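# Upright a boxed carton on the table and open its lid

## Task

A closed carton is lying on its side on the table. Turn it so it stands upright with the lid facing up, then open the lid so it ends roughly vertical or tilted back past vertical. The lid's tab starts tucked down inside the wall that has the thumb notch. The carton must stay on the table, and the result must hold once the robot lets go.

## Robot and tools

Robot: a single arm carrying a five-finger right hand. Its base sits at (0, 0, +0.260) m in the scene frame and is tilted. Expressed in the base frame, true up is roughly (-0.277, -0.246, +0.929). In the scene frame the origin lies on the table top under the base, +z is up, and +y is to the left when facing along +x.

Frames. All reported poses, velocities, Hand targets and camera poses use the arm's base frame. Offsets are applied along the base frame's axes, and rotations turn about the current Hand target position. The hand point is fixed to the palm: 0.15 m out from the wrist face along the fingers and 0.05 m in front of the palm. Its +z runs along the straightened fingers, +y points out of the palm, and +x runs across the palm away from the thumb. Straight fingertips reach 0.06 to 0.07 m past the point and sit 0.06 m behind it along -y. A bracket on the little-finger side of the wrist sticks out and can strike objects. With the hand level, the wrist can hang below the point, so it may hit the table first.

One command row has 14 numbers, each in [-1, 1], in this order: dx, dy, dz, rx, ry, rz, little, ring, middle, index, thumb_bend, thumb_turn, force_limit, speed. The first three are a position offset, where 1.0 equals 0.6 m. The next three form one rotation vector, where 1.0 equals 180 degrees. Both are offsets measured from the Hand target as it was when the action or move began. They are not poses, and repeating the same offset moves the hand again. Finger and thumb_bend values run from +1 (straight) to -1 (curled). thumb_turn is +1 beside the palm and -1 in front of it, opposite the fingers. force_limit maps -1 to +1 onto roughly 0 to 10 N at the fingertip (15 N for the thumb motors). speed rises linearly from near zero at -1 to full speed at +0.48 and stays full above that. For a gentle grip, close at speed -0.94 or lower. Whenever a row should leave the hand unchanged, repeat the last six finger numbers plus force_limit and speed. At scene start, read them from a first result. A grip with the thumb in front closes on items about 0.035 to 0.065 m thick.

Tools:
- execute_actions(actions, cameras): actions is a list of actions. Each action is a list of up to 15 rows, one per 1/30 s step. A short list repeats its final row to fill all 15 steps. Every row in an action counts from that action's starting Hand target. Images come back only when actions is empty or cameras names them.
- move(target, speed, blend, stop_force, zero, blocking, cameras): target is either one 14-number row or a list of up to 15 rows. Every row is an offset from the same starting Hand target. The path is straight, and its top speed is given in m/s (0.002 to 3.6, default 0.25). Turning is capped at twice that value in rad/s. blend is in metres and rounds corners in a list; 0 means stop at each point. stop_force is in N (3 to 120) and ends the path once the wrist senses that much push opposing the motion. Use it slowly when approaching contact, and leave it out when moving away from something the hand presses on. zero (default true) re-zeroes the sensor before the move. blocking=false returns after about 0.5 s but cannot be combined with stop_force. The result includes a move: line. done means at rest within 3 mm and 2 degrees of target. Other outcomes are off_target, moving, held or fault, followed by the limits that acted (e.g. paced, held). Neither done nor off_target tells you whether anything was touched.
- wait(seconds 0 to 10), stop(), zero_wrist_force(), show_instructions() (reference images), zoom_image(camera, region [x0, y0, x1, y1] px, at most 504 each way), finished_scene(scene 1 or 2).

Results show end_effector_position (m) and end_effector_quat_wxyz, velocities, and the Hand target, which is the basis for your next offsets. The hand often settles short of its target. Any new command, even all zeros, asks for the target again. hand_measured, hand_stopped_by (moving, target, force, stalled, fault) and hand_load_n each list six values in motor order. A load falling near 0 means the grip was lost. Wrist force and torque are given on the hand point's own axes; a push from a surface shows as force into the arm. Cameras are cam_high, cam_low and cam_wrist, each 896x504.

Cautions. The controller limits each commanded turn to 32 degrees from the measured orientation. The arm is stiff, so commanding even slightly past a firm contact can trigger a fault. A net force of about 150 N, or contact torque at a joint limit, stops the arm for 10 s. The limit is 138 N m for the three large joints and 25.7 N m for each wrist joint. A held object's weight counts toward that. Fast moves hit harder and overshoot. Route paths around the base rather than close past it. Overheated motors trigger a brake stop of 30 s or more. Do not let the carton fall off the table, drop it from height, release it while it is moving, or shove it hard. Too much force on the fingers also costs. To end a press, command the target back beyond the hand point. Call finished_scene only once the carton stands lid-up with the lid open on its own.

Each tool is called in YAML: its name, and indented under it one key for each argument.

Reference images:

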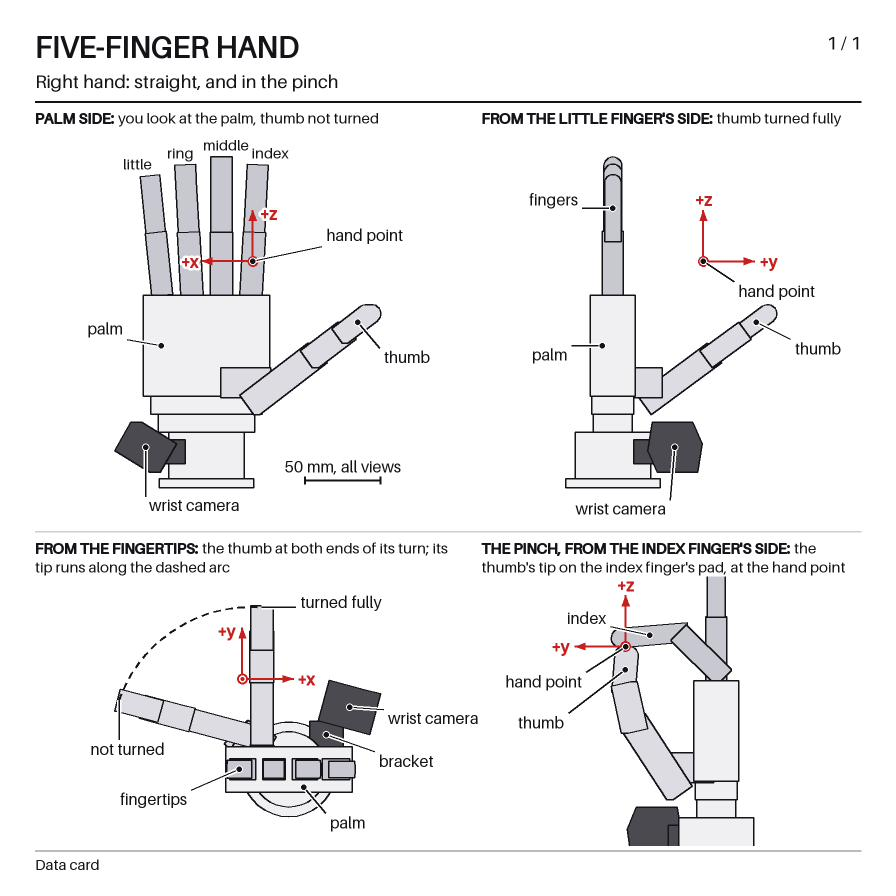

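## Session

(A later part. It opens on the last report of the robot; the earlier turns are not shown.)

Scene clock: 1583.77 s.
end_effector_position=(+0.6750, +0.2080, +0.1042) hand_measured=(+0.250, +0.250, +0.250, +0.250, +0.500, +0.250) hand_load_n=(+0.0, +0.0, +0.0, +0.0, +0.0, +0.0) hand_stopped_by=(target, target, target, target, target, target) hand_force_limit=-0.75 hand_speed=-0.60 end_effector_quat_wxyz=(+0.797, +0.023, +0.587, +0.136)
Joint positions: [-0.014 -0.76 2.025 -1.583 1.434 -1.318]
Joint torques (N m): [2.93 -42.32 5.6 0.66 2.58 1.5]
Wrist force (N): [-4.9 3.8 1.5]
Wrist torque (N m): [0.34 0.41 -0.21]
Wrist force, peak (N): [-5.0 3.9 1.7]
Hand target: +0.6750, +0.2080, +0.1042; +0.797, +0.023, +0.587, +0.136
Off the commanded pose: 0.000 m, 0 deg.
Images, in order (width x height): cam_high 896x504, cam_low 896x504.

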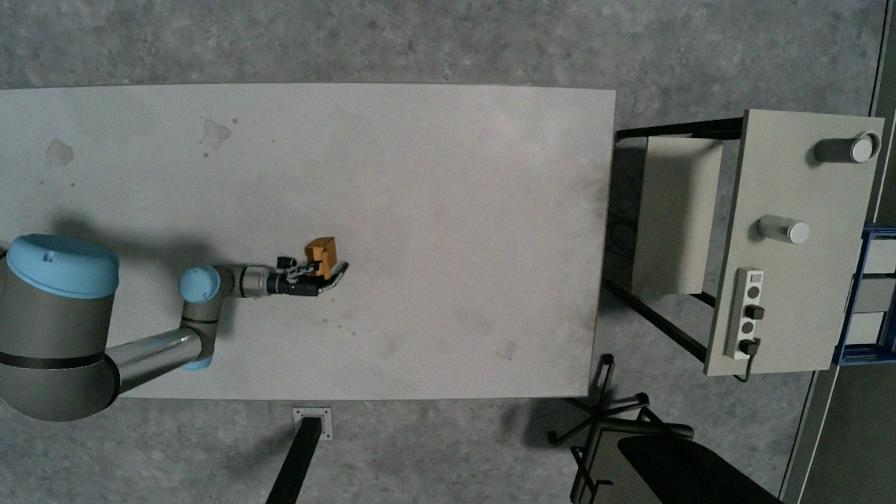

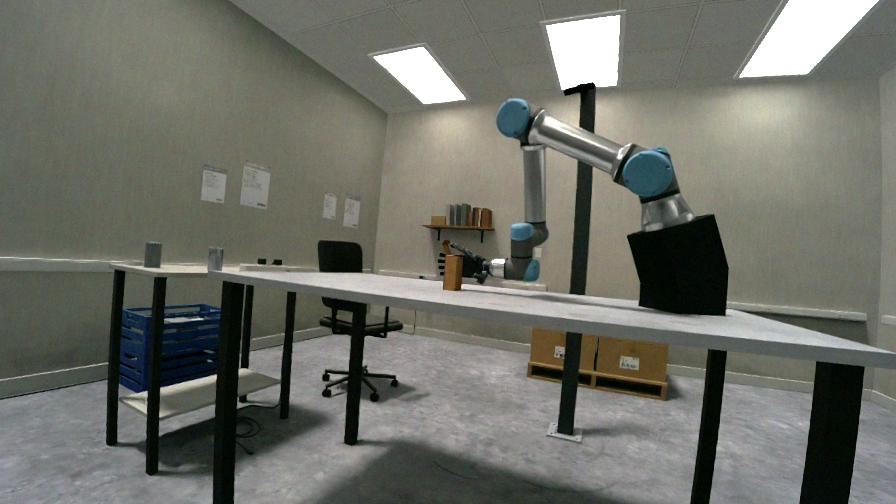

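execute_actions:
  actions:
    - [[0,0,0,0,0,0,1,1,1,1,0.5,0.25,-0.75,-0.6]]
    - [[0,0,0,0,0,0,1,1,1,1,0.5,0.25,-0.75,-0.6]]

move:
  target:
    - [-0.0785,-0.0103,-0.0261,0,0,0,1,1,1,1,0.5,0.25,-0.75,-0.6]
    - [-0.2040,-0.0268,-0.0679,0,0,0,1,1,1,1,0.5,0.25,-0.75,-0.6]
  speed: [0.05,0.12]
  blend: [0.01,0]
  cameras: ["cam_high","cam_low","cam_wrist"]

zoom_image:
  camera: "cam_low"
  region: [430, 230, 490, 295]

zoom_image:
  camera: "cam_high"
  region: [280, 210, 360, 290]

Scene clock: 1605.27 s.
end_effector_position=(+0.6750, +0.2080, +0.1041) hand_measured=(+1.000, +1.000, +1.000, +1.000, +0.500, +0.250) hand_load_n=(+0.0, +0.0, +0.0, +0.0, +0.0, +0.0) hand_stopped_by=(target, target, target, target, target, target) hand_force_limit=-0.75 hand_speed=-0.60 end_effector_quat_wxyz=(+0.797, +0.023, +0.587, +0.136)
Joint positions: [-0.014 -0.76 2.025 -1.583 1.434 -1.318]
Joint torques (N m): [3.37 -42.11 9.07 0.41 1.06 0.99]
Wrist force (N): [-4.8 3.7 1.6]
Wrist torque (N m): [0.32 0.40 -0.20]
Wrist force, peak (N): [-5.0 3.8 1.9]
Hand target: +0.6750, +0.2080, +0.1042; +0.797, +0.023, +0.587, +0.136
Off the commanded pose: 0.000 m, 0 deg.

Scene clock: 1607.40 s.
end_effector_position=(+0.5526, +0.1918, +0.0634) hand_measured=(+1.000, +1.000, +1.000, +1.000, +0.500, +0.250) hand_load_n=(+0.0, +0.0, +0.0, +0.0, +0.0, +0.0) hand_stopped_by=(target, target, target, target, target, target) hand_force_limit=-0.75 hand_speed=-0.60 end_effector_quat_wxyz=(+0.797, +0.023, +0.588, +0.136)
Joint positions: [-0.068 -0.684 2.338 -1.973 1.383 -1.301]
Joint torques (N m): [7.41 -33.56 4.02 -2.77 3.52 -1.24]
Wrist force (N): [-5.1 3.4 2.0]
Wrist torque (N m): [0.26 0.43 -0.36]
Wrist force, peak (N): [-5.2 3.6 1.8]
Hand target: +0.5526, +0.1919, +0.0634; +0.797, +0.023, +0.587, +0.136
Off the commanded pose: 0.000 m, 0 deg.
move: done
camera_calibration:
cam_wrist: T_world_to_cam=[[-0.0960928, 0.99064, -0.0969499, -0.132275], [-0.664006, 0.00876296, 0.747676, 0.335866], [0.741527, 0.136222, 0.656948, -0.364556], [0, 0, 0, 1]] pos_world=[0.480634, 0.177754, -0.0244489]

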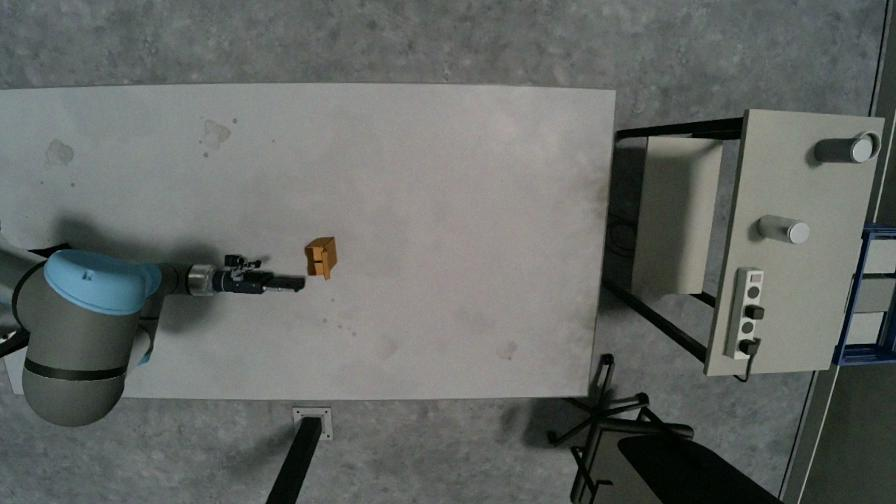

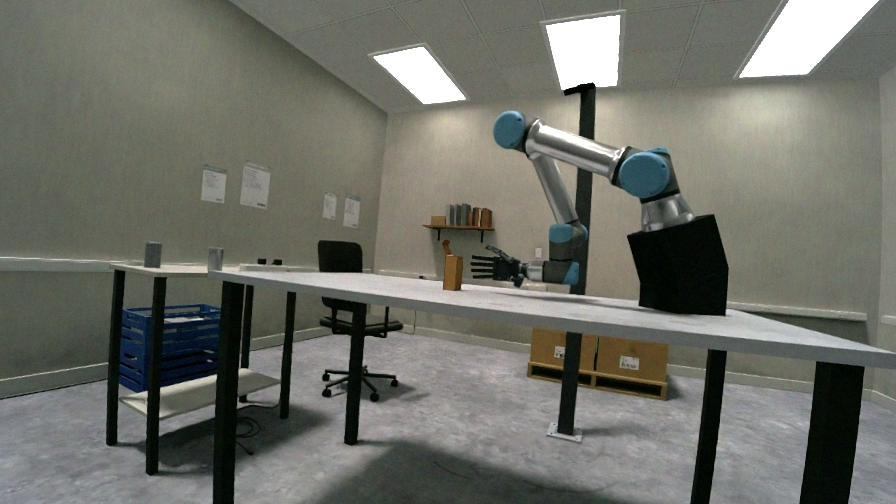

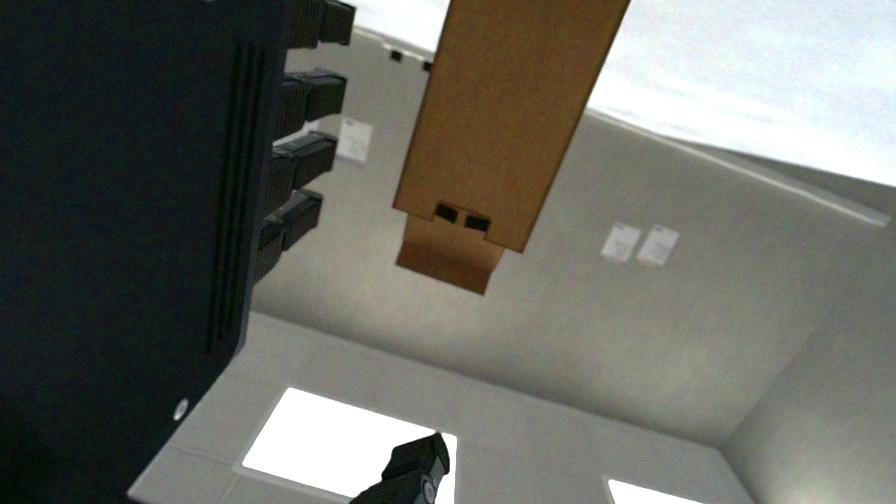

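Scaled by 7.754 from the camera's 896x504 image, which has a finer 1280x720 frame.

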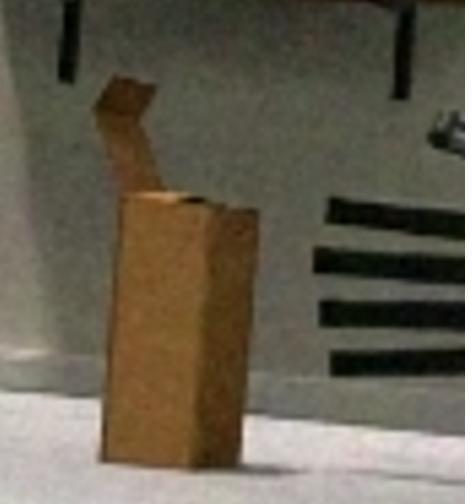

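Scaled by 6.300 from the camera's 896x504 image, which has a finer 1280x720 frame.

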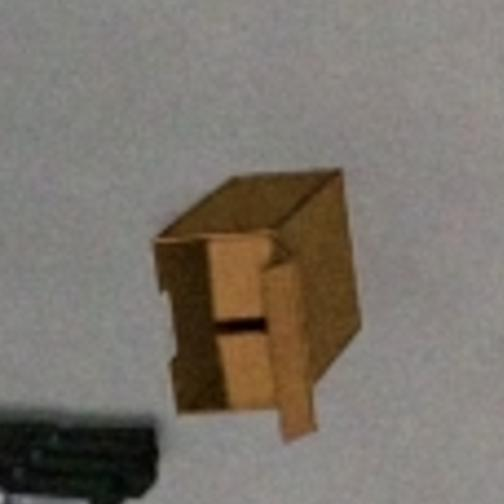

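finished_scene:
  scene: 2

The scene is finished: the task was done.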